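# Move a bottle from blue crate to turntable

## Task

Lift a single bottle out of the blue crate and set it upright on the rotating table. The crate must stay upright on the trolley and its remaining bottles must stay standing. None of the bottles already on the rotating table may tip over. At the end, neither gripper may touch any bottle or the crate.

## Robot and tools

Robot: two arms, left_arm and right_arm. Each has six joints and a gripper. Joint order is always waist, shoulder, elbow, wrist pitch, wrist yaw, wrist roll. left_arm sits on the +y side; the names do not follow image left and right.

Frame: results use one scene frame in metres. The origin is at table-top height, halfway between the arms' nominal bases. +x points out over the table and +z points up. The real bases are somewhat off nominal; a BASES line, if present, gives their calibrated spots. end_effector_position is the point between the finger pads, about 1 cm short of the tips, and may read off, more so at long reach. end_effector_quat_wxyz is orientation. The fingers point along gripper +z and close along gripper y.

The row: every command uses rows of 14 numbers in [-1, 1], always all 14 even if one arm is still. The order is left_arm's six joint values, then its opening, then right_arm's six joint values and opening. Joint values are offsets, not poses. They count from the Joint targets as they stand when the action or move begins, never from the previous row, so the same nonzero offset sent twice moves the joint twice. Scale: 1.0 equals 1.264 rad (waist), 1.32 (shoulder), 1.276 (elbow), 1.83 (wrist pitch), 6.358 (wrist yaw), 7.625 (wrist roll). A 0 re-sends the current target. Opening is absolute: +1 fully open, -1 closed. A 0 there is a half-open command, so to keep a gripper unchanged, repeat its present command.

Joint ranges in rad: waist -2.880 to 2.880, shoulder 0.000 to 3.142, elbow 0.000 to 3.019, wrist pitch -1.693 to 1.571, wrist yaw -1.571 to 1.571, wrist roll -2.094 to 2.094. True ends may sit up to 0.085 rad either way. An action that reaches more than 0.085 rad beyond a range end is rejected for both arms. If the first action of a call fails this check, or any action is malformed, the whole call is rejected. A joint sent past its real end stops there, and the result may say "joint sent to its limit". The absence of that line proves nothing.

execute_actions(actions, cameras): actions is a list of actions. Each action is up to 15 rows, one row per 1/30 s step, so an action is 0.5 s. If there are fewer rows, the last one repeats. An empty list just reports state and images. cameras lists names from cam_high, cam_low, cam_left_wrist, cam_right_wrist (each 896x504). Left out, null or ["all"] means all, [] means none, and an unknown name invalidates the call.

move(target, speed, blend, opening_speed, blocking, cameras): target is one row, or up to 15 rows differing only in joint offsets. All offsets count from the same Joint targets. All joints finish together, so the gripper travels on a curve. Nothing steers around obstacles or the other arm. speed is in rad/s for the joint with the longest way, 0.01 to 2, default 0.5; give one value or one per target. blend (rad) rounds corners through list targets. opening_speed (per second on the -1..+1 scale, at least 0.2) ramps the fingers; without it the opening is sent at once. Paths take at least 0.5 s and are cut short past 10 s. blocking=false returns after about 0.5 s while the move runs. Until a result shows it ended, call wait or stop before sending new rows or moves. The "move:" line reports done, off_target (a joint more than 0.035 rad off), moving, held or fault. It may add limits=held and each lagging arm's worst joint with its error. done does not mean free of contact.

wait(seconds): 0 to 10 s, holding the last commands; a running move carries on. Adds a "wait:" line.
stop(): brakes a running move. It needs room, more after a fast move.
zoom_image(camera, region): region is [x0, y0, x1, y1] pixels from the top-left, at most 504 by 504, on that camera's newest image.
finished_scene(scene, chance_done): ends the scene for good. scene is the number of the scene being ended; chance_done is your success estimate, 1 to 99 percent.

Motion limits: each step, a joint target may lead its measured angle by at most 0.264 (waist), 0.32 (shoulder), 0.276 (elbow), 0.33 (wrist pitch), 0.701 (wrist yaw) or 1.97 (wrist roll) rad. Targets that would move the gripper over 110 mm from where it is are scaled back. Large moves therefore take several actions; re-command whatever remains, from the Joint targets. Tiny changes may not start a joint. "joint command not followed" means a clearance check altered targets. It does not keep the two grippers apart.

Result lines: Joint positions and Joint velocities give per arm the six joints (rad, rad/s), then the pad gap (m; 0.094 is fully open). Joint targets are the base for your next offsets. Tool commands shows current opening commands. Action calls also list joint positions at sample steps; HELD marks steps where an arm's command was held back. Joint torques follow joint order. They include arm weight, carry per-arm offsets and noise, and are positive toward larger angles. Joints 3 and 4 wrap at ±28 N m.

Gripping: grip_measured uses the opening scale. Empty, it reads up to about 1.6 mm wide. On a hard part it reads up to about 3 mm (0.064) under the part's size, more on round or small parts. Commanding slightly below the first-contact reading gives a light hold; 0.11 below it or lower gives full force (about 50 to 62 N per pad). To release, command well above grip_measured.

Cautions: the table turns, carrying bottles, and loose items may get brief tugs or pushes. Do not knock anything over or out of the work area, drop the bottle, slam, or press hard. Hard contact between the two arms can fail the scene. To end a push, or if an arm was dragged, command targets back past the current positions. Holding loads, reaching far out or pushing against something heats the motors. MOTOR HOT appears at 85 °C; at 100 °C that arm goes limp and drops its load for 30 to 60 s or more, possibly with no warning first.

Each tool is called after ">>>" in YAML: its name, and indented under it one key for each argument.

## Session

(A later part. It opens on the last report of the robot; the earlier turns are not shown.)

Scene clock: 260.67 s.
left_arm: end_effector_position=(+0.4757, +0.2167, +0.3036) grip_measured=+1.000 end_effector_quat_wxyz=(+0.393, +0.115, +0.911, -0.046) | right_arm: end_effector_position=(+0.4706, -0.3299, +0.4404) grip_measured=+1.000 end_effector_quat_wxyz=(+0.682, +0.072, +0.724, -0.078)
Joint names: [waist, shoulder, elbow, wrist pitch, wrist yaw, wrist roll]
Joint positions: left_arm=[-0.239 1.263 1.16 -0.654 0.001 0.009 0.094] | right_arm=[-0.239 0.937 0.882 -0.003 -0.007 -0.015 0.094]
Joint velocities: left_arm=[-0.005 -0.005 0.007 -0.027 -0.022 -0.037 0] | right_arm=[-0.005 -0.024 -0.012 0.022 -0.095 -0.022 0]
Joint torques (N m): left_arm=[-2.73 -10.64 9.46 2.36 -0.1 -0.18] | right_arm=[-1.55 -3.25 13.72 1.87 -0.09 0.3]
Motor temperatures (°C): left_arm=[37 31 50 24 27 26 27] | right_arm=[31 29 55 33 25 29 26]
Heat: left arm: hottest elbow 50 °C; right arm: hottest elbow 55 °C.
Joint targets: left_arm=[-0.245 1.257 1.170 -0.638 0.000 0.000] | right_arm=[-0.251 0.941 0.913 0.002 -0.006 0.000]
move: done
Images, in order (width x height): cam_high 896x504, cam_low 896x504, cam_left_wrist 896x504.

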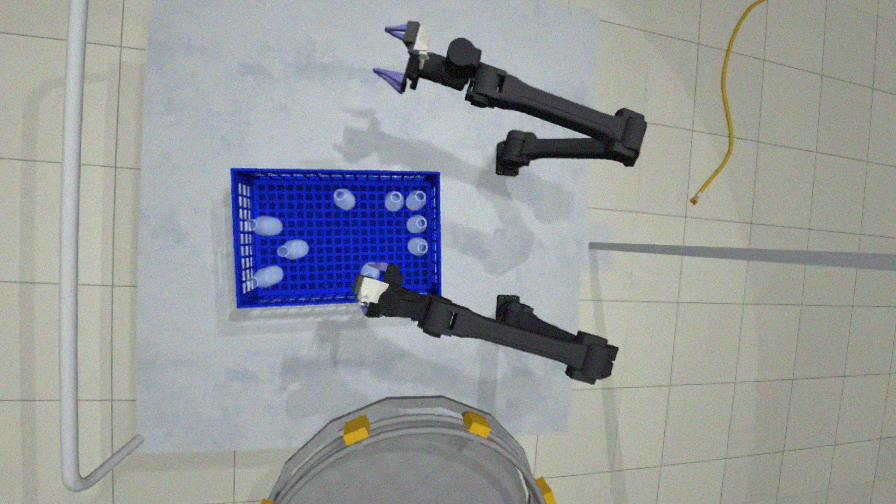

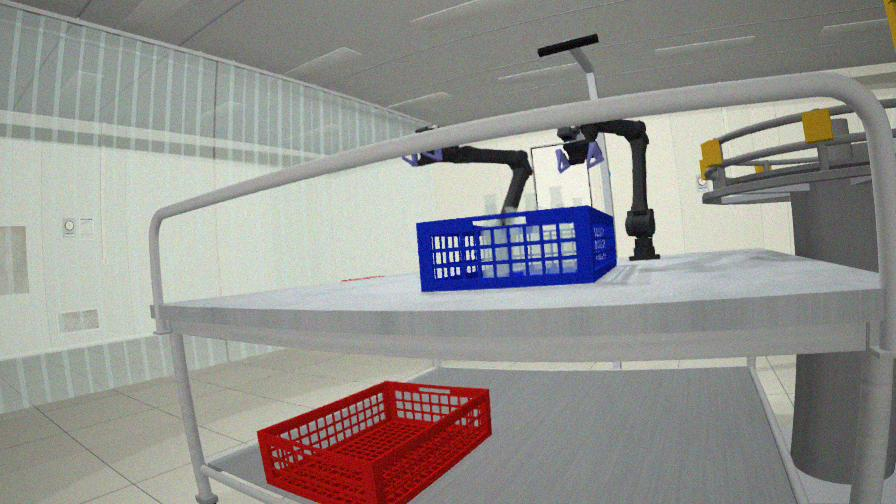

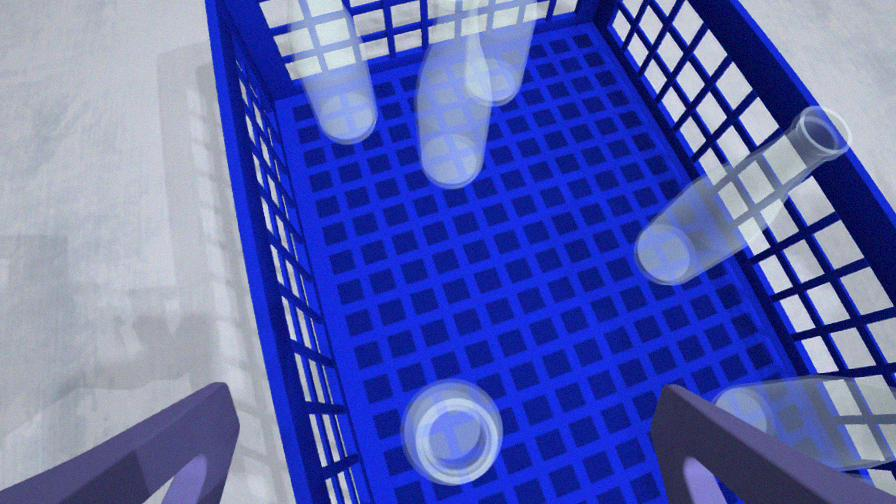

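>>> move:
  target: [-0.0055, 0.0742, -0.2014, 0.1962, 0, 0, 0.6, 0, 0, 0, 0, 0, 0, 1]
  speed: 0.35
  cameras: ["cam_high", "cam_left_wrist", "cam_low"]

Scene clock: 304.70 s.
left_arm: end_effector_position=(+0.4766, +0.2137, +0.1840) grip_measured=+0.602 end_effector_quat_wxyz=(+0.400, +0.117, +0.908, -0.048) | right_arm: end_effector_position=(+0.4706, -0.3299, +0.4404) grip_measured=+1.000 end_effector_quat_wxyz=(+0.682, +0.072, +0.724, -0.078)
Joint names: [waist, shoulder, elbow, wrist pitch, wrist yaw, wrist roll]
Joint positions: left_arm=[-0.244 1.352 0.906 -0.295 0.001 0.009 0.075] | right_arm=[-0.239 0.937 0.882 -0.003 -0.007 -0.015 0.094]
Joint velocities: left_arm=[0.005 -0.015 -0.007 0.002 -0.051 0.037 0] | right_arm=[0.005 -0.005 -0.007 -0.022 0.022 0.066 0]
Joint torques (N m): left_arm=[-2.61 -10.4 8.57 2.36 -0.09 -0.25] | right_arm=[-1.55 -3.31 13.72 1.87 -0.09 0.29]
Motor temperatures (°C): left_arm=[36 31 52 24 27 25 26] | right_arm=[30 29 56 33 24 28 25]
Heat: left arm: hottest elbow 52 °C; right arm: hottest elbow 56 °C.
Joint targets: left_arm=[-0.252 1.354 0.914 -0.279 0.000 0.000] | right_arm=[-0.251 0.941 0.913 0.002 -0.006 0.000]
move: done
Images, in order (width x height): cam_high 896x504, cam_low 896x504, cam_left_wrist 896x504.

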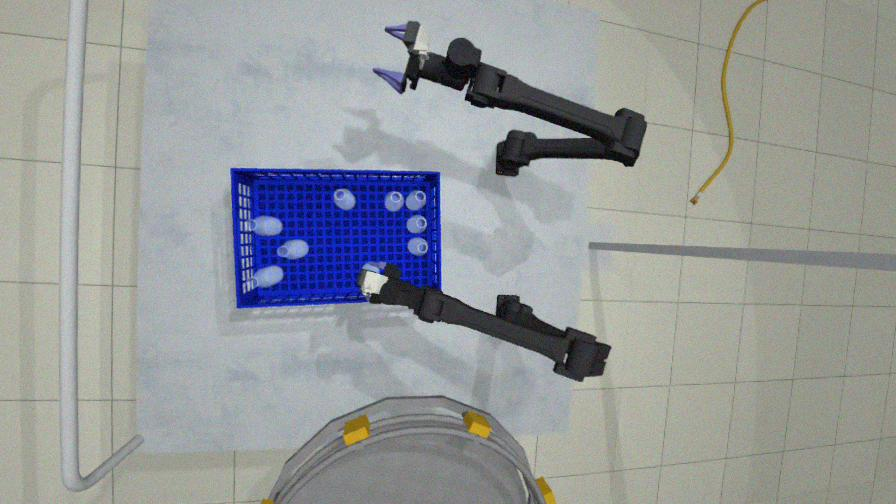

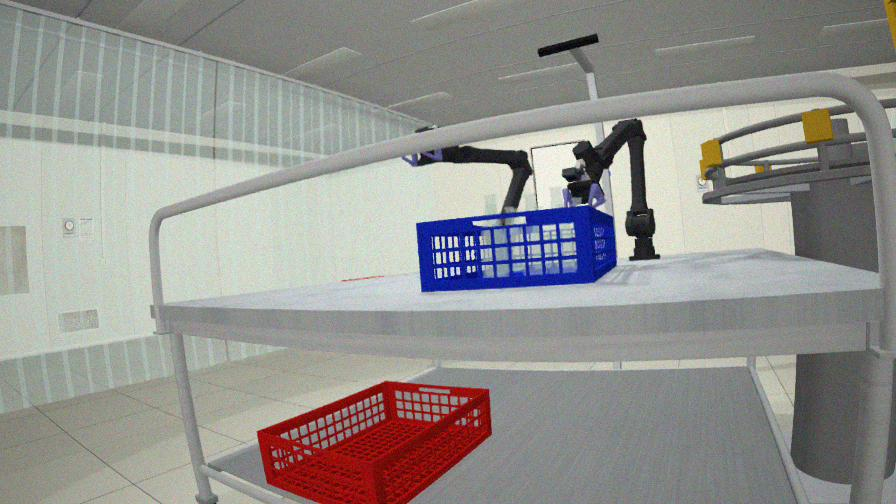

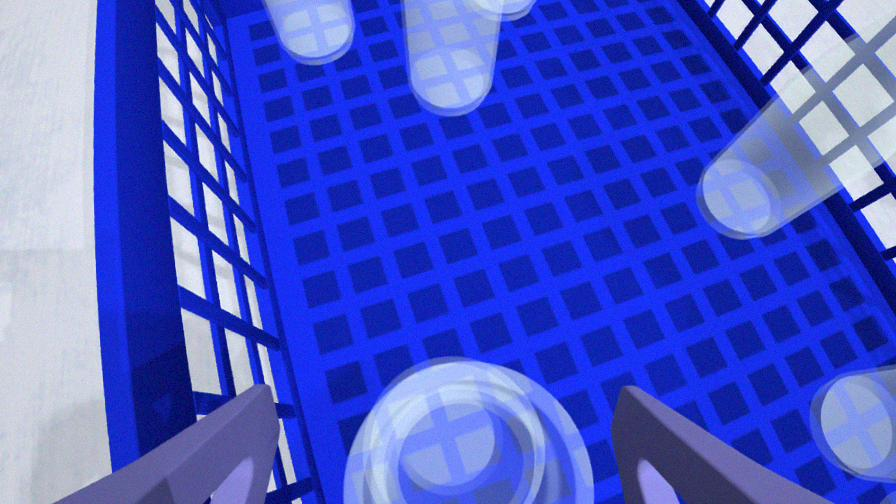

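>>> move:
  target: [-0.0024, 0.0133, -0.0204, 0.0238, 0, 0, 0.6, 0, 0, 0, 0, 0, 0, 1]
  speed: 0.2
  cameras: ["cam_left_wrist"]

Scene clock: 319.70 s.
left_arm: end_effector_position=(+0.4760, +0.2122, +0.1722) grip_measured=+0.602 end_effector_quat_wxyz=(+0.403, +0.118, +0.906, -0.049) | right_arm: end_effector_position=(+0.4706, -0.3299, +0.4404) grip_measured=+1.000 end_effector_quat_wxyz=(+0.682, +0.072, +0.724, -0.078)
Joint names: [waist, shoulder, elbow, wrist pitch, wrist yaw, wrist roll]
Joint positions: left_arm=[-0.247 1.366 0.882 -0.251 0.001 0.009 0.075] | right_arm=[-0.239 0.937 0.882 -0.003 -0.007 -0.015 0.094]
Joint velocities: left_arm=[-0.005 -0.005 0.002 -0.002 -0.022 -0.022 -0.001] | right_arm=[0.005 0.005 -0.022 -0.002 -0.095 0.051 0]
Joint torques (N m): left_arm=[-2.43 -10.34 8.4 2.35 -0.11 -0.22] | right_arm=[-1.61 -3.31 13.72 1.85 -0.09 0.29]
Motor temperatures (°C): left_arm=[36 32 50 24 27 25 26] | right_arm=[30 29 56 32 24 28 25]
Heat: left arm: hottest elbow 50 °C; right arm: hottest elbow 56 °C.
Joint targets: left_arm=[-0.255 1.372 0.888 -0.235 0.000 0.000] | right_arm=[-0.251 0.941 0.913 0.002 -0.006 0.000]
move: done
Images, in order (width x height): cam_left_wrist 896x504.

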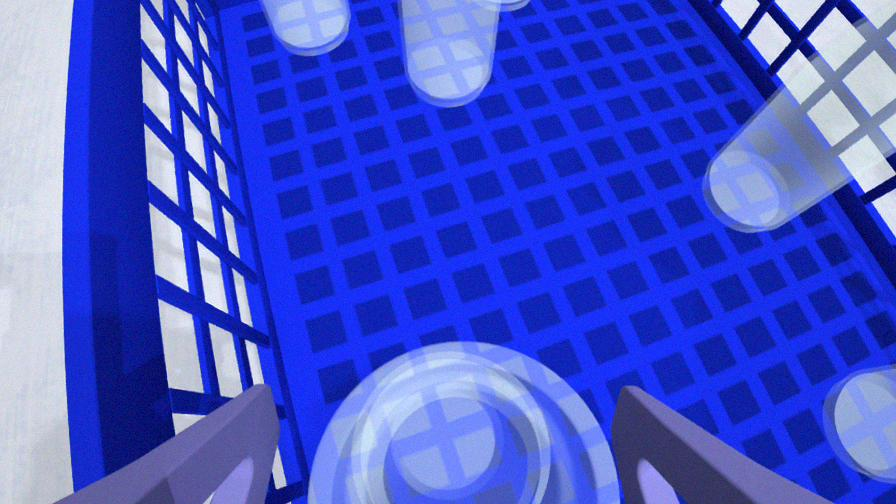

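>>> move:
  target: [0, 0, 0, 0, 0, 0, -0.25, 0, 0, 0, 0, 0, 0, 1]
  opening_speed: 0.8
  cameras: ["cam_left_wrist"]

Scene clock: 326.00 s.
left_arm: end_effector_position=(+0.4759, +0.2117, +0.1722) grip_measured=-0.229 end_effector_quat_wxyz=(+0.403, +0.119, +0.906, -0.049) | right_arm: end_effector_position=(+0.4706, -0.3299, +0.4404) grip_measured=+1.000 end_effector_quat_wxyz=(+0.682, +0.072, +0.724, -0.078)
Joint names: [waist, shoulder, elbow, wrist pitch, wrist yaw, wrist roll]
Joint positions: left_arm=[-0.248 1.366 0.882 -0.251 0.001 0.009 0.036] | right_arm=[-0.239 0.937 0.882 -0.003 -0.007 -0.015 0.094]
Joint velocities: left_arm=[-0.005 -0.015 -0.017 -0.007 -0.022 0.022 -0.001] | right_arm=[0.005 0.005 -0.002 -0.012 0.066 -0.007 0]
Joint torques (N m): left_arm=[-2.14 -10.58 8.27 2.21 -0.09 -0.24] | right_arm=[-1.55 -3.31 13.72 1.87 -0.09 0.29]
Motor temperatures (°C): left_arm=[36 32 49 24 27 25 26] | right_arm=[30 29 56 32 24 28 25]
Heat: left arm: hottest elbow 49 °C; right arm: hottest elbow 56 °C.
Joint targets: left_arm=[-0.255 1.372 0.888 -0.235 0.000 0.000] | right_arm=[-0.251 0.941 0.913 0.002 -0.006 0.000]
move: done
Images, in order (width x height): cam_left_wrist 896x504.

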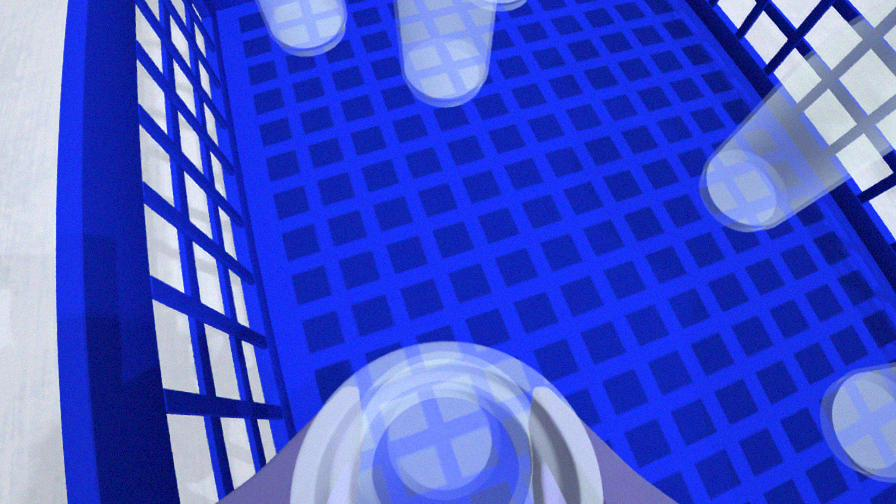

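>>> move:
  target: [0, 0, 0, 0, 0, 0, -0.4, 0, 0, 0, 0, 0, 0, 1]
  opening_speed: 0.4
  cameras: ["cam_left_wrist"]

Scene clock: 329.80 s.
left_arm: end_effector_position=(+0.4759, +0.2117, +0.1722) grip_measured=-0.231 end_effector_quat_wxyz=(+0.403, +0.119, +0.906, -0.049) | right_arm: end_effector_position=(+0.4706, -0.3299, +0.4404) grip_measured=+1.000 end_effector_quat_wxyz=(+0.682, +0.072, +0.724, -0.078)
Joint names: [waist, shoulder, elbow, wrist pitch, wrist yaw, wrist roll]
Joint positions: left_arm=[-0.248 1.366 0.882 -0.251 0.001 0.009 0.036] | right_arm=[-0.239 0.937 0.882 -0.003 -0.007 -0.015 0.094]
Joint velocities: left_arm=[0.015 -0.005 0.002 -0.007 0.022 0.066 0] | right_arm=[-0.005 -0.005 0.002 -0.007 0.007 -0.022 0]
Joint torques (N m): left_arm=[-1.79 -10.11 8.4 2.13 -0.05 -0.2] | right_arm=[-1.61 -3.31 13.71 1.87 -0.09 0.29]
Motor temperatures (°C): left_arm=[36 32 49 24 27 25 26] | right_arm=[30 29 56 32 24 28 25]
Heat: left arm: hottest elbow 49 °C; right arm: hottest elbow 56 °C.
Joint targets: left_arm=[-0.255 1.372 0.888 -0.235 0.000 0.000] | right_arm=[-0.251 0.941 0.913 0.002 -0.006 0.000]
move: done
Images, in order (width x height): cam_left_wrist 896x504.

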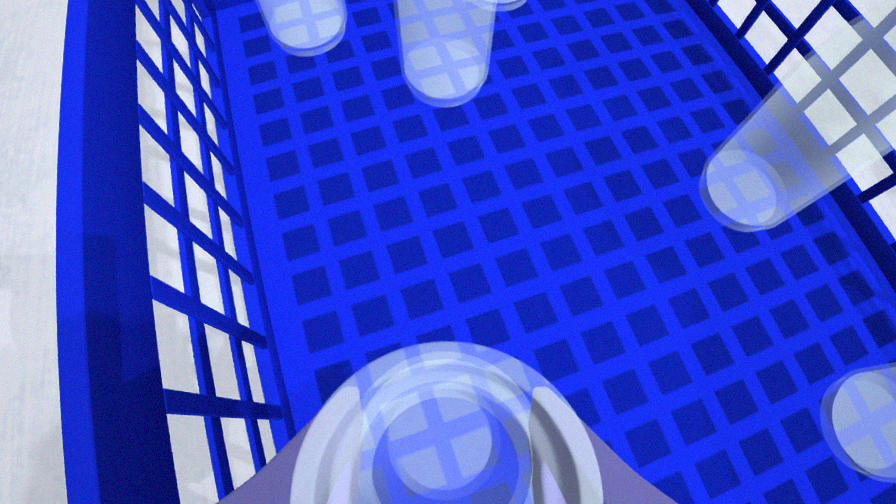

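>>> move:
  target:
    - [0, -0.0758, 0.1544, -0.1557, 0, 0, -0.4, 0, 0, 0, 0, 0, 0, 1]
    - [0, -0.0894, 0.3346, -0.2913, 0, 0, -0.4, 0, 0, 0, 0, 0, 0, 1]
  speed: 0.4
  blend: 0.08
  cameras: ["cam_high", "cam_left_wrist", "cam_low"]

Scene clock: 372.20 s.
left_arm: end_effector_position=(+0.4731, +0.2124, +0.3224) grip_measured=-0.232 end_effector_quat_wxyz=(+0.371, +0.120, +0.920, -0.045) | right_arm: end_effector_position=(+0.4706, -0.3299, +0.4404) grip_measured=+1.000 end_effector_quat_wxyz=(+0.682, +0.072, +0.724, -0.078)
Joint names: [waist, shoulder, elbow, wrist pitch, wrist yaw, wrist roll]
Joint positions: left_arm=[-0.248 1.276 1.242 -0.771 0.001 0.009 0.036] | right_arm=[-0.239 0.937 0.882 -0.003 -0.007 -0.015 0.094]
Joint velocities: left_arm=[0.005 -0.005 0.007 -0.007 0.022 0.007 0] | right_arm=[-0.005 -0.015 0.002 0.007 0.066 -0.022 0]
Joint torques (N m): left_arm=[-1.85 -12.57 13.94 1.61 -0.06 -0.19] | right_arm=[-1.61 -3.37 13.71 1.87 -0.1 0.29]
Motor temperatures (°C): left_arm=[36 32 47 24 26 25 28] | right_arm=[30 29 57 32 24 28 25]
Heat: left arm: hottest elbow 47 °C; right arm: hottest elbow 57 °C.
Joint targets: left_arm=[-0.255 1.254 1.314 -0.768 0.000 0.000] | right_arm=[-0.251 0.941 0.913 0.002 -0.006 0.000]
move: off_target (left_arm); left_arm: the elbow is farthest, 0.073 rad from its target
Images, in order (width x height): cam_high 896x504, cam_low 896x504, cam_left_wrist 896x504.

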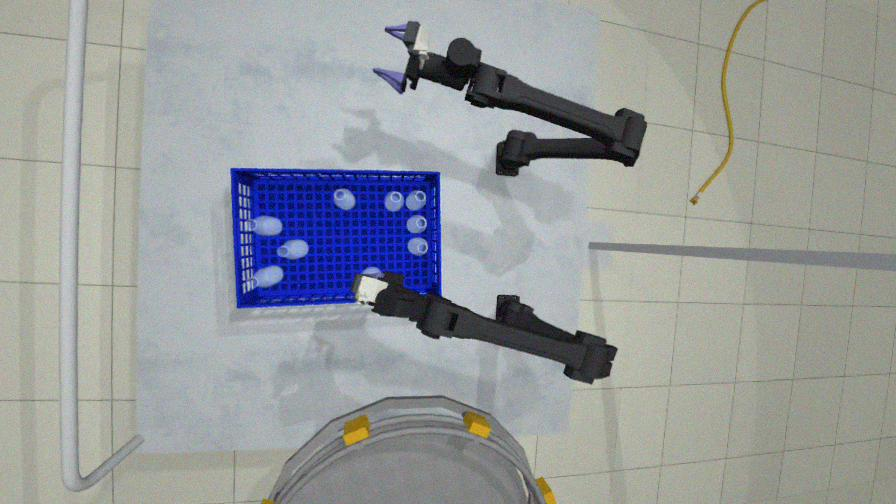

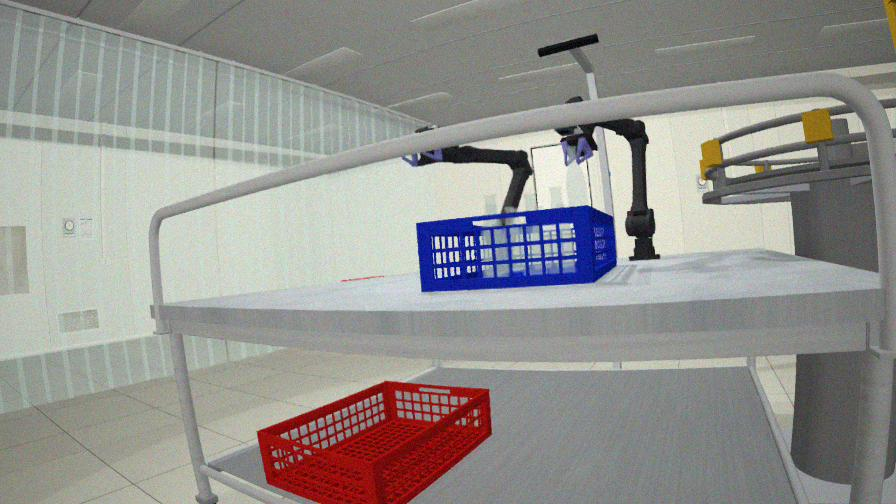

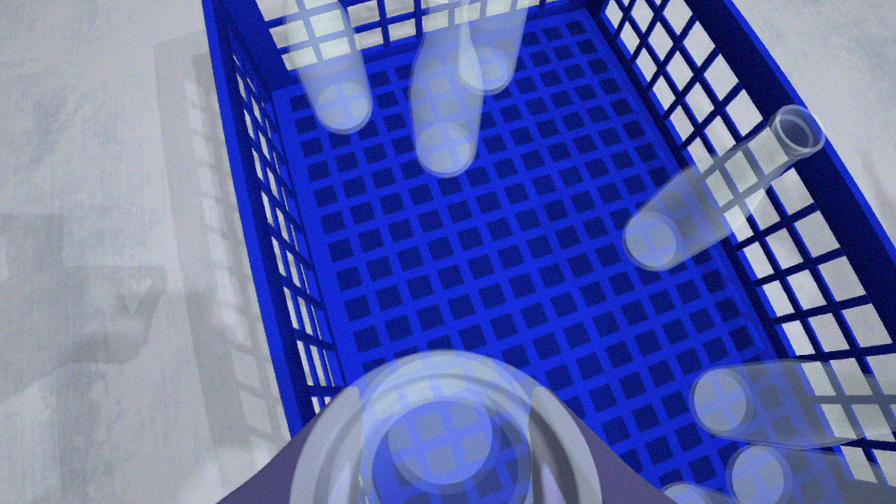

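>>> move:
  target:
    - [0, -0.0106, 0.2453, -0.1437, 0, 0, -0.4, 0, 0, 0, 0, 0, 0, 1]
    - [0, 0.0848, 0.6105, -0.3317, 0, 0, -0.4, 0, 0, 0, 0, 0, 0, 1]
    - [0.8006, 0.0848, 0.6105, -0.3317, 0, 0, -0.4, 0, 0, 0, 0, 0, 0, 1]
  speed: [0.5, 0.5, 0.6]
  blend: [0.08, 0.06, 0]
  cameras: ["cam_high", "cam_left_wrist", "cam_low"]

Scene clock: 393.13 s.
left_arm: end_effector_position=(+0.3259, +0.6899, +0.5836) grip_measured=-0.232 end_effector_quat_wxyz=(+0.380, -0.334, +0.849, +0.154) | right_arm: end_effector_position=(+0.4706, -0.3299, +0.4404) grip_measured=+1.000 end_effector_quat_wxyz=(+0.682, +0.072, +0.724, -0.078)
Joint names: [waist, shoulder, elbow, wrist pitch, wrist yaw, wrist roll]
Joint positions: left_arm=[0.761 1.377 2.029 -1.379 -0.001 0.008 0.036] | right_arm=[-0.239 0.937 0.882 -0.003 -0.007 -0.015 0.094]
Joint velocities: left_arm=[-0.024 -0.015 -0.007 -0.002 -0.037 0.037 0.001] | right_arm=[-0.015 -0.015 -0.007 -0.002 0.007 -0.007 0]
Joint torques (N m): left_arm=[-1.96 -10.46 11.86 1.84 0.03 -0.18] | right_arm=[-1.61 -3.31 13.71 1.87 -0.1 0.29]
Motor temperatures (°C): left_arm=[36 32 51 24 26 25 28] | right_arm=[29 29 58 32 24 28 24]
Heat: left arm: hottest elbow 51 °C; right arm: hottest elbow 58 °C.
Joint targets: left_arm=[0.757 1.366 2.093 -1.376 0.000 0.000] | right_arm=[-0.251 0.941 0.913 0.002 -0.006 0.000]
move: off_target (left_arm); left_arm: the elbow is farthest, 0.064 rad from its target
Images, in order (width x height): cam_high 896x504, cam_low 896x504, cam_left_wrist 896x504.

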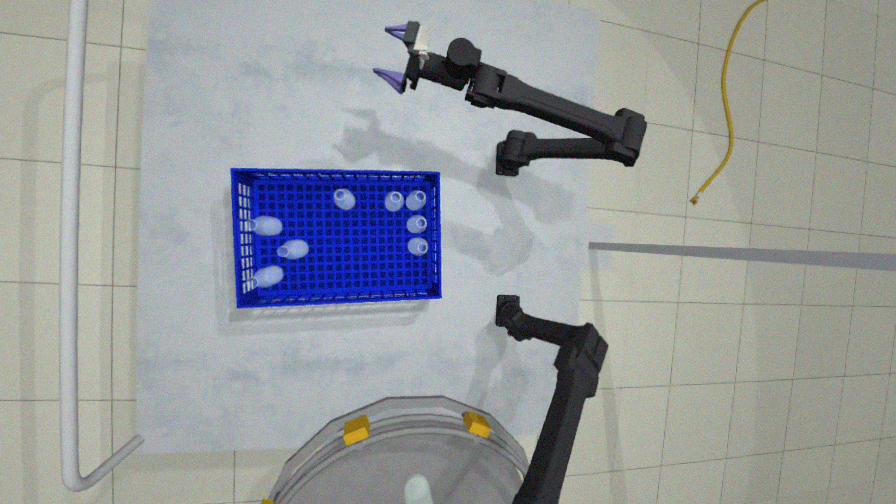

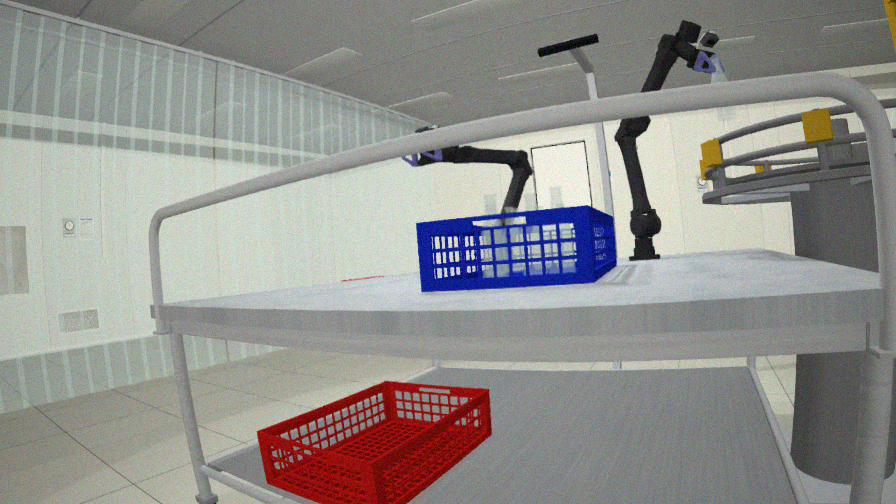

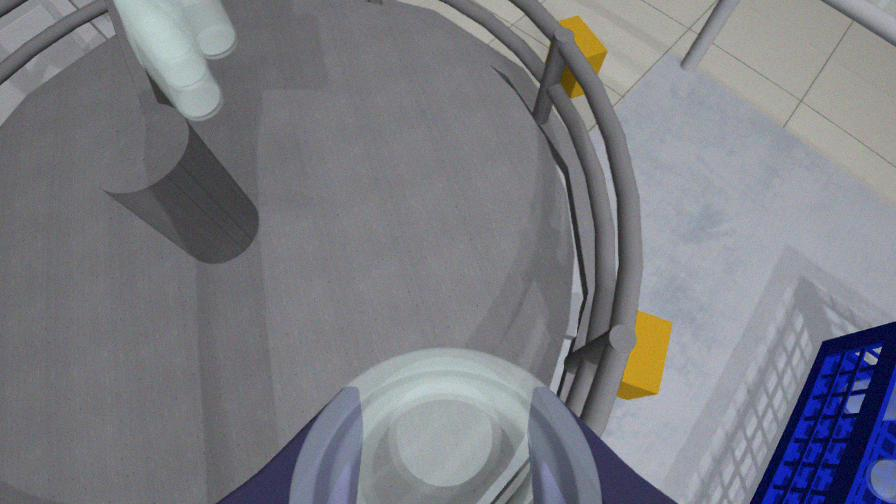

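>>> zoom_image:
  camera: "cam_low"
  region: [640, 10, 840, 210]

>>> zoom_image:
  camera: "cam_left_wrist"
  region: [240, 80, 560, 360]

>>> wait:
  seconds: 1.0
  cameras: ["cam_left_wrist"]

>>> zoom_image:
  camera: "cam_left_wrist"
  region: [240, 80, 560, 360]

Scaled by 2.520 from the camera's 896x504 image, which has a finer 1280x720 frame.

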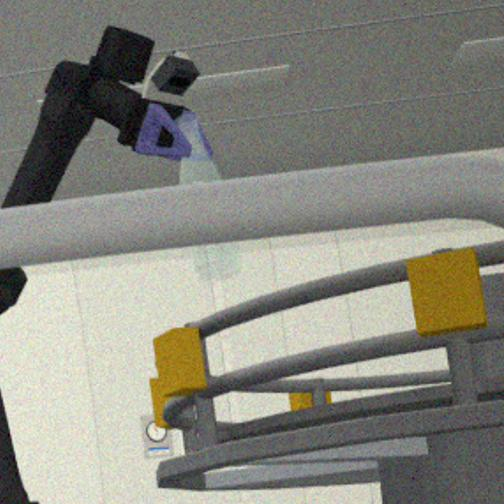

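Scaled by 1.575 from the camera's 896x504 image, which has a finer 1280x720 frame.

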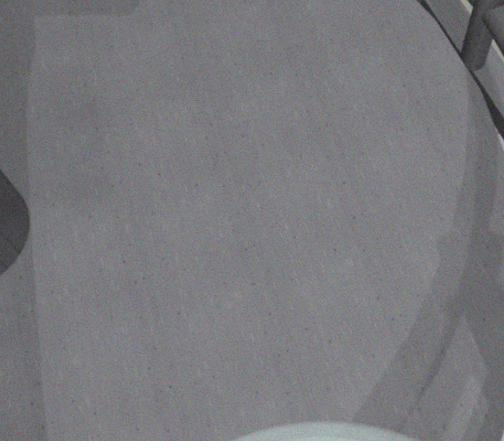

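Scene clock: 398.70 s.
left_arm: end_effector_position=(+0.3260, +0.6897, +0.5836) grip_measured=-0.232 end_effector_quat_wxyz=(+0.380, -0.334, +0.849, +0.154) | right_arm: end_effector_position=(+0.4706, -0.3299, +0.4404) grip_measured=+1.000 end_effector_quat_wxyz=(+0.682, +0.072, +0.724, -0.078)
Joint names: [waist, shoulder, elbow, wrist pitch, wrist yaw, wrist roll]
Joint positions: left_arm=[0.761 1.377 2.029 -1.379 -0.001 0.008 0.036] | right_arm=[-0.239 0.937 0.882 -0.003 -0.007 -0.015 0.094]
Joint velocities: left_arm=[-0.005 -0.005 0.007 -0.007 -0.022 0.007 0] | right_arm=[-0.015 -0.005 -0.002 -0.002 0.007 0.007 0]
Joint torques (N m): left_arm=[-2.14 -10.93 12 1.73 0.01 -0.19] | right_arm=[-1.67 -3.31 13.71 1.85 -0.09 0.29]
Motor temperatures (°C): left_arm=[36 32 53 24 26 25 28] | right_arm=[29 29 58 32 24 27 24]
Heat: left arm: hottest elbow 53 °C; right arm: hottest elbow 58 °C.
Joint targets: left_arm=[0.757 1.366 2.093 -1.376 0.000 0.000] | right_arm=[-0.251 0.941 0.913 0.002 -0.006 0.000]
Tool commands: left_gripper/opening=-0.4 right_gripper/opening=+1.0
wait: 1.00 s; at rest from the start
Images, in order (width x height): cam_left_wrist 896x504.

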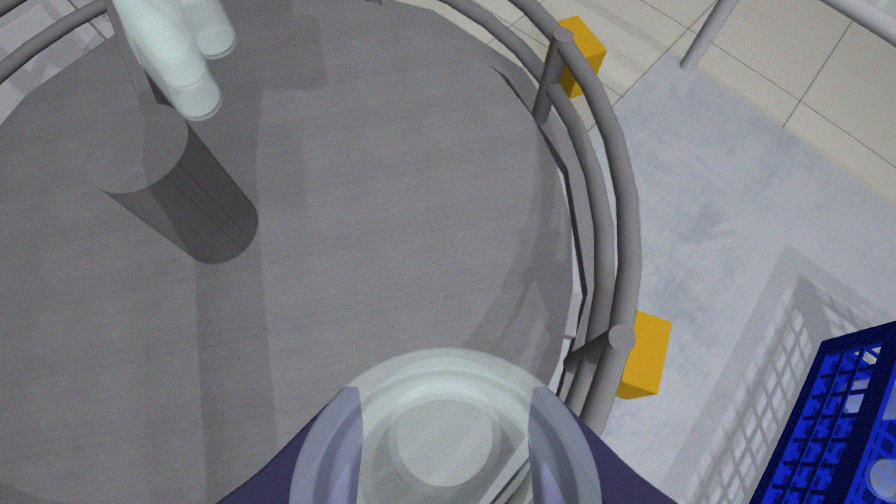

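Scaled by 1.575 from the camera's 896x504 image, which has a finer 1280x720 frame.

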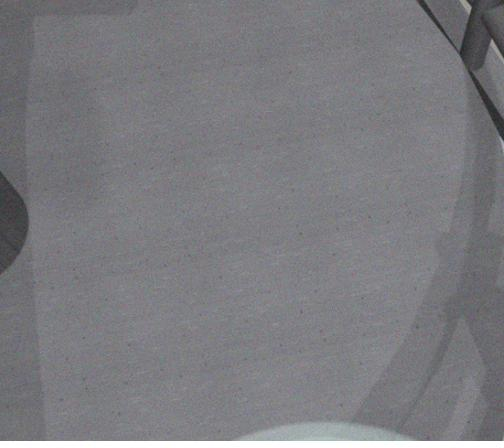

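>>> execute_actions:
  actions: []
  cameras: ["cam_high", "cam_low", "cam_left_wrist"]

Scene clock: 419.97 s.
left_arm: end_effector_position=(+0.3260, +0.6897, +0.5836) grip_measured=-0.232 end_effector_quat_wxyz=(+0.380, -0.334, +0.849, +0.154) | right_arm: end_effector_position=(+0.4706, -0.3299, +0.4404) grip_measured=+1.000 end_effector_quat_wxyz=(+0.682, +0.072, +0.724, -0.078)
Joint names: [waist, shoulder, elbow, wrist pitch, wrist yaw, wrist roll]
Joint positions: left_arm=[0.761 1.377 2.029 -1.379 -0.001 0.008 0.036] | right_arm=[-0.239 0.937 0.882 -0.003 -0.007 -0.015 0.094]
Joint velocities: left_arm=[-0.024 -0.005 -0.007 0.007 0.007 -0.022 -0.001] | right_arm=[-0.005 -0.005 -0.007 -0.007 0.066 -0.007 0]
Joint torques (N m): left_arm=[-1.85 -10.58 11.89 1.76 0 -0.25] | right_arm=[-1.61 -3.31 13.72 1.87 -0.1 0.29]
Motor temperatures (°C): left_arm=[36 32 57 24 26 25 29] | right_arm=[29 29 58 31 24 27 24]
Heat: left arm: hottest elbow 57 °C; right arm: hottest elbow 58 °C.
Joint targets: left_arm=[0.757 1.366 2.093 -1.376 0.000 0.000] | right_arm=[-0.251 0.941 0.913 0.002 -0.006 0.000]
Tool commands: left_gripper/opening=-0.4 right_gripper/opening=+1.0
Images, in order (width x height): cam_high 896x504, cam_low 896x504, cam_left_wrist 896x504.

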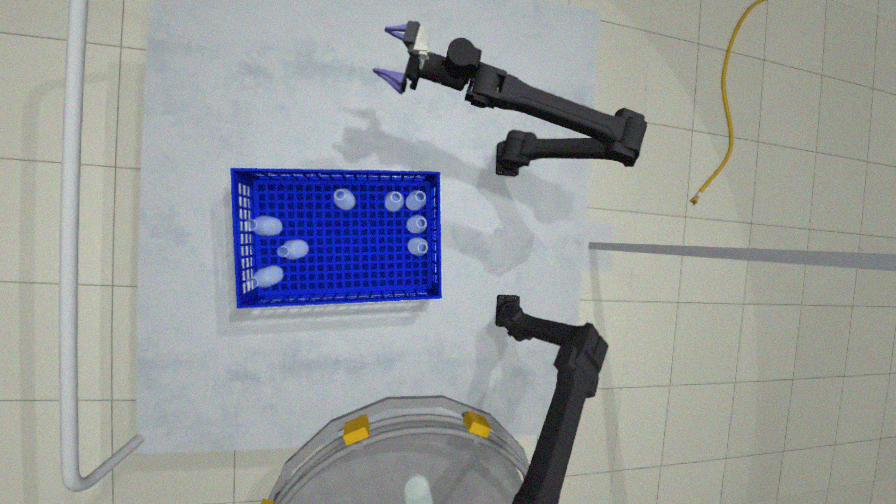

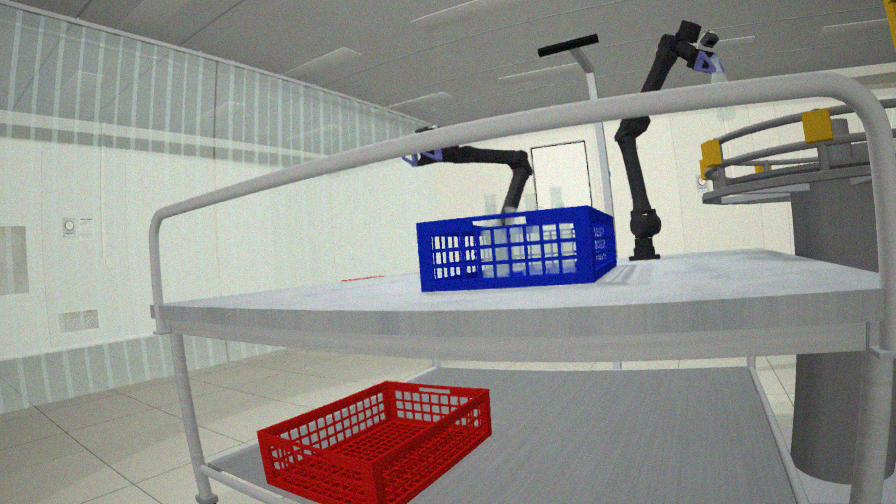

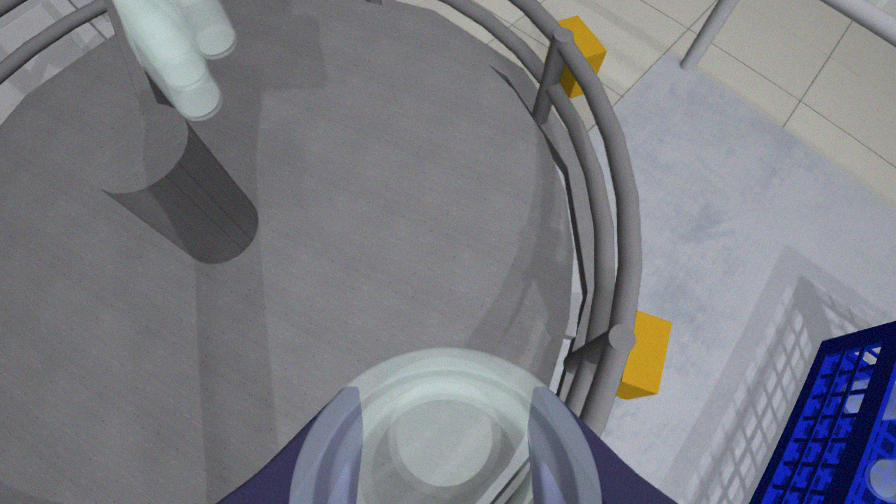

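>>> move:
  target:
    - [0, 0.1417, 0.0337, 0.0787, 0, 0, -0.4, 0, 0, 0, 0, 0, 0, 1]
    - [0, 0.2447, -0.0752, 0.2286, 0, 0, -0.4, 0, 0, 0, 0, 0, 0, 1]
  speed: 0.4
  blend: [0.06, 0]
  cameras: ["cam_high", "cam_low", "cam_left_wrist"]

Scene clock: 454.00 s.
left_arm: end_effector_position=(+0.4678, +0.8240, +0.4244) grip_measured=-0.232 end_effector_quat_wxyz=(+0.377, -0.335, +0.850, +0.152) | right_arm: end_effector_position=(+0.4706, -0.3299, +0.4404) grip_measured=+1.000 end_effector_quat_wxyz=(+0.682, +0.072, +0.724, -0.078)
Joint names: [waist, shoulder, elbow, wrist pitch, wrist yaw, wrist roll]
Joint positions: left_arm=[0.761 1.72 1.97 -0.983 -0.001 0.008 0.036] | right_arm=[-0.239 0.937 0.882 -0.003 -0.007 -0.015 0.094]
Joint velocities: left_arm=[0.005 -0.015 -0.002 -0.002 -0.037 -0.051 0] | right_arm=[0.005 -0.005 0.007 0.007 0.095 -0.007 0]
Joint torques (N m): left_arm=[-2.49 -18.84 10.67 2.82 0 -0.21] | right_arm=[-1.61 -3.31 13.71 1.87 -0.1 0.29]
Motor temperatures (°C): left_arm=[35 33 60 24 26 25 29] | right_arm=[29 29 59 31 24 27 24]
Heat: left arm: hottest elbow 60 °C; right arm: hottest elbow 59 °C.
Joint targets: left_arm=[0.757 1.689 1.997 -0.957 0.000 0.000] | right_arm=[-0.251 0.941 0.913 0.002 -0.006 0.000]
move: done
Images, in order (width x height): cam_high 896x504, cam_low 896x504, cam_left_wrist 896x504.

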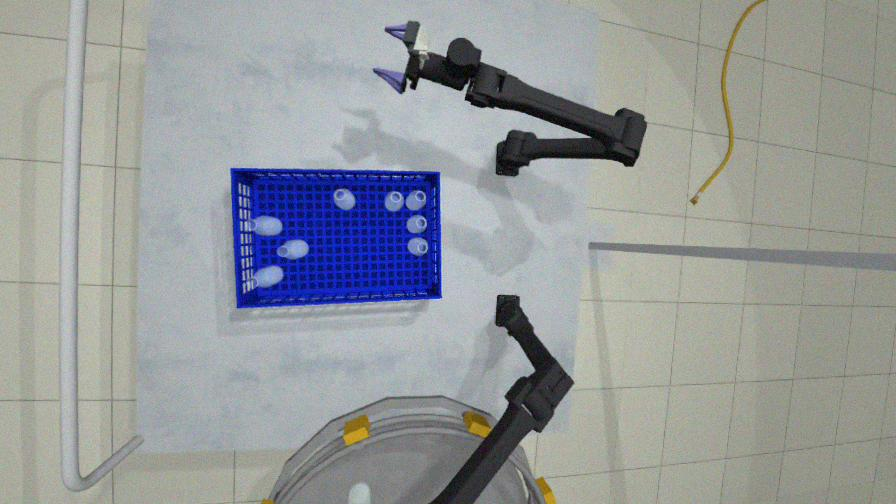

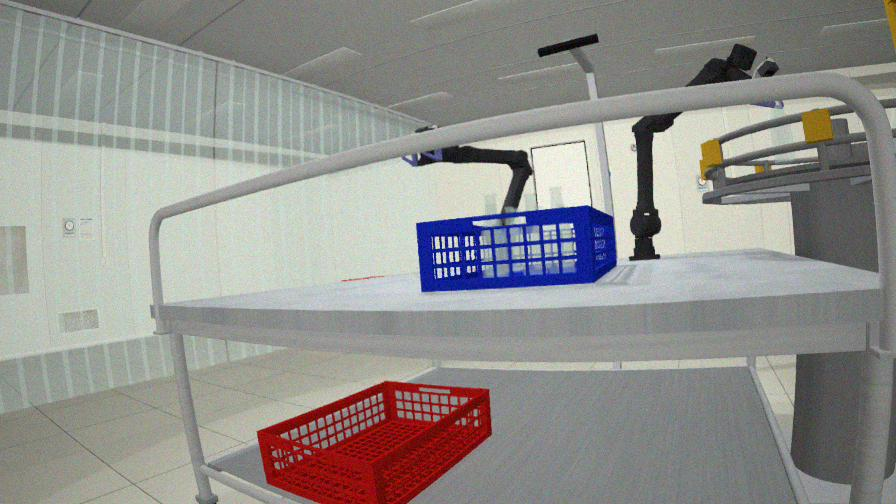

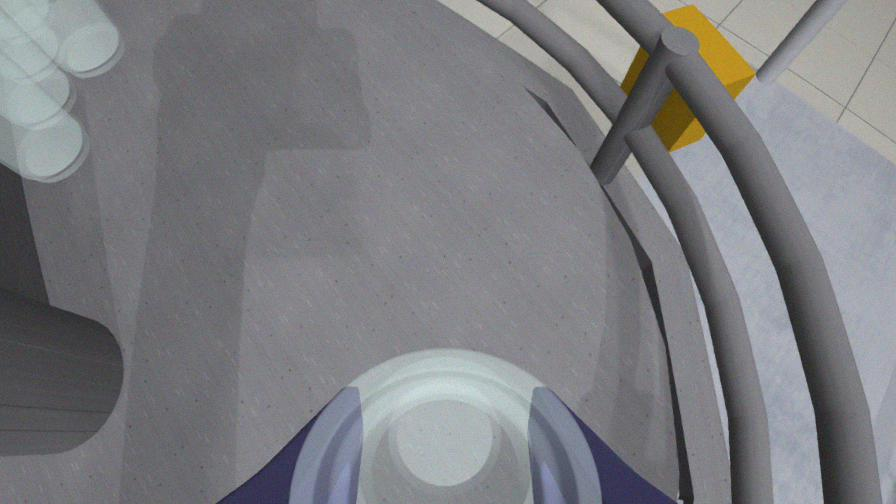

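>>> move:
  target: [0, 0, -0.0815, 0.0568, 0, 0, -0.4, 0, 0, 0, 0, 0, 0, 1]
  speed: 0.15
  cameras: ["cam_low", "cam_left_wrist"]

>>> zoom_image:
  camera: "cam_low"
  region: [690, 30, 896, 220]

Scene clock: 482.70 s.
left_arm: end_effector_position=(+0.4750, +0.8308, +0.3936) grip_measured=-0.232 end_effector_quat_wxyz=(+0.384, -0.333, +0.847, +0.155) | right_arm: end_effector_position=(+0.4706, -0.3299, +0.4404) grip_measured=+1.000 end_effector_quat_wxyz=(+0.682, +0.072, +0.724, -0.078)
Joint names: [waist, shoulder, elbow, wrist pitch, wrist yaw, wrist roll]
Joint positions: left_arm=[0.761 1.72 1.879 -0.876 -0.001 0.008 0.036] | right_arm=[-0.239 0.937 0.882 -0.003 -0.007 -0.015 0.094]
Joint velocities: left_arm=[0.005 -0.015 0.007 0.002 -0.007 0.037 0.001] | right_arm=[-0.005 -0.005 -0.002 -0.002 0.022 0.007 0]
Joint torques (N m): left_arm=[-1.85 -19.49 9.94 2.44 0.05 -0.19] | right_arm=[-1.61 -3.37 13.71 1.87 -0.09 0.29]
Motor temperatures (°C): left_arm=[35 36 58 24 26 25 29] | right_arm=[29 28 60 31 24 27 24]
Heat: left arm: hottest elbow 58 °C; right arm: hottest elbow 60 °C.
Joint targets: left_arm=[0.757 1.689 1.893 -0.853 0.000 0.000] | right_arm=[-0.251 0.941 0.913 0.002 -0.006 0.000]
move: done
Images, in order (width x height): cam_low 896x504, cam_left_wrist 896x504.

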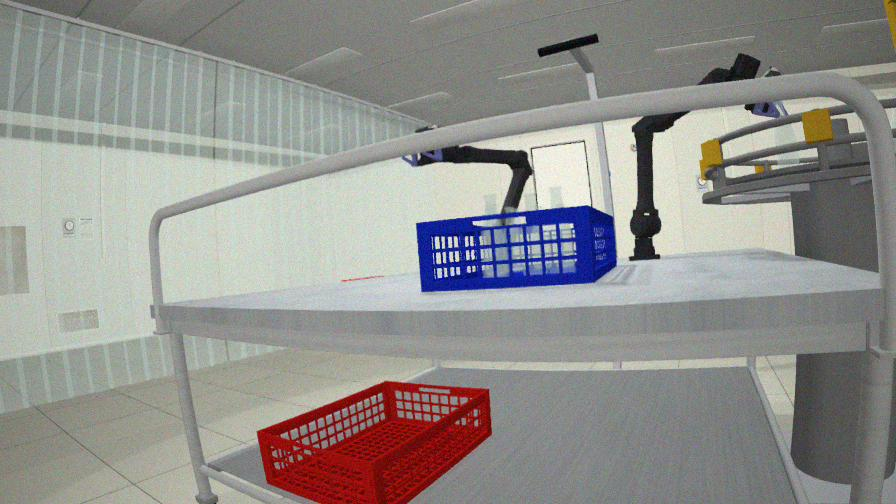

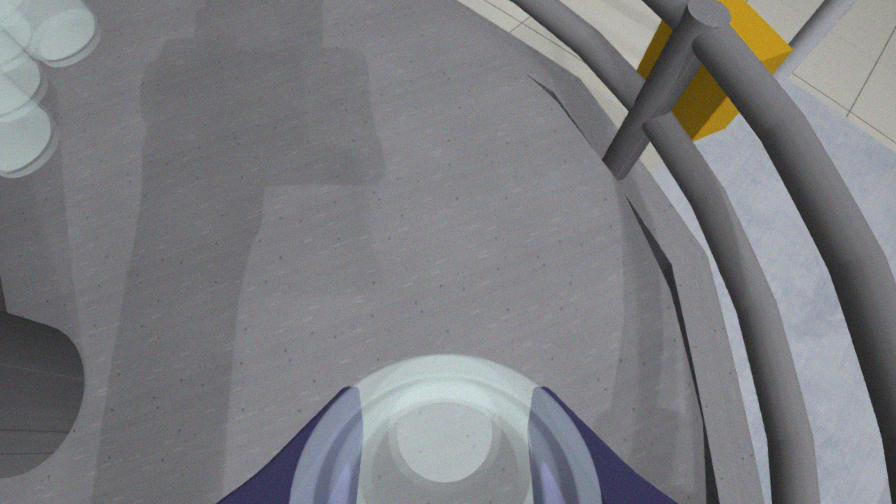

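Scaled by 2.447 from the camera's 896x504 image, which has a finer 1280x720 frame.

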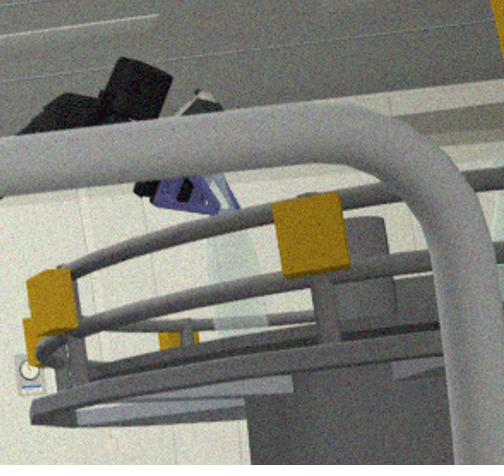

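>>> move:
  target: [0, 0, -0.0379, 0.0205, 0, 0, -0.4, 0, 0, 0, 0, 0, 0, 1]
  speed: 0.08
  cameras: ["cam_low"]

>>> zoom_image:
  camera: "cam_low"
  region: [720, 60, 850, 190]

Scene clock: 489.27 s.
left_arm: end_effector_position=(+0.4774, +0.8312, +0.3944) grip_measured=-0.233 end_effector_quat_wxyz=(+0.400, -0.332, +0.840, +0.159) | right_arm: end_effector_position=(+0.4706, -0.3299, +0.4404) grip_measured=+1.000 end_effector_quat_wxyz=(+0.682, +0.072, +0.724, -0.078)
Joint names: [waist, shoulder, elbow, wrist pitch, wrist yaw, wrist roll]
Joint positions: left_arm=[0.759 1.707 1.846 -0.82 0.001 0.004 0.036] | right_arm=[-0.239 0.937 0.882 -0.003 -0.007 -0.015 0.094]
Joint velocities: left_arm=[0.005 0.005 -0.002 0.007 0.022 -0.066 -0.001] | right_arm=[-0.005 -0.015 -0.002 -0.007 0.095 0.037 0]
Joint torques (N m): left_arm=[-2.32 -18.32 8.79 1.89 -0.05 -0.15] | right_arm=[-1.55 -3.25 13.71 1.88 -0.1 0.29]
Motor temperatures (°C): left_arm=[35 36 58 24 26 25 29] | right_arm=[29 28 60 31 24 27 24]
Heat: left arm: hottest elbow 58 °C; right arm: hottest elbow 60 °C.
Joint targets: left_arm=[0.757 1.689 1.845 -0.816 0.000 0.000] | right_arm=[-0.251 0.941 0.913 0.002 -0.006 0.000]
move: done
Images, in order (width x height): cam_low 896x504.

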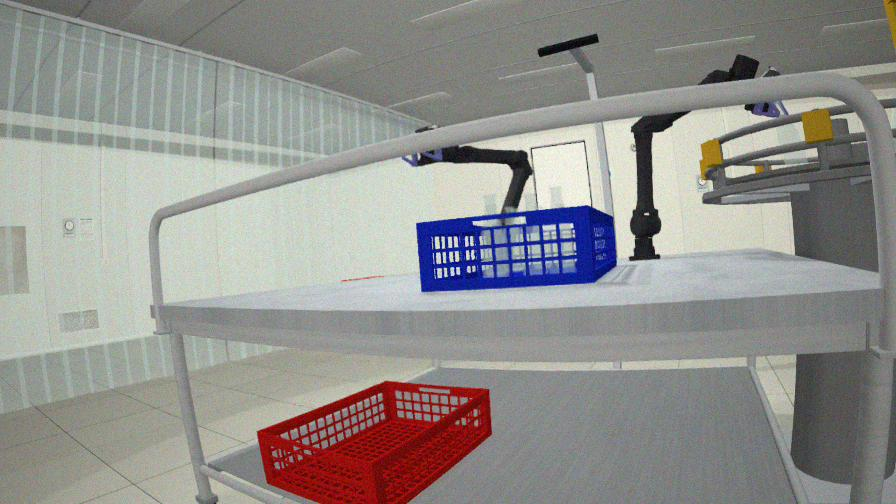

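Scaled by 3.877 from the camera's 896x504 image, which has a finer 1280x720 frame.

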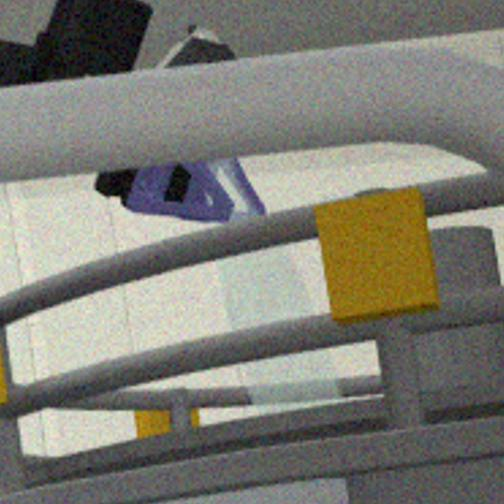

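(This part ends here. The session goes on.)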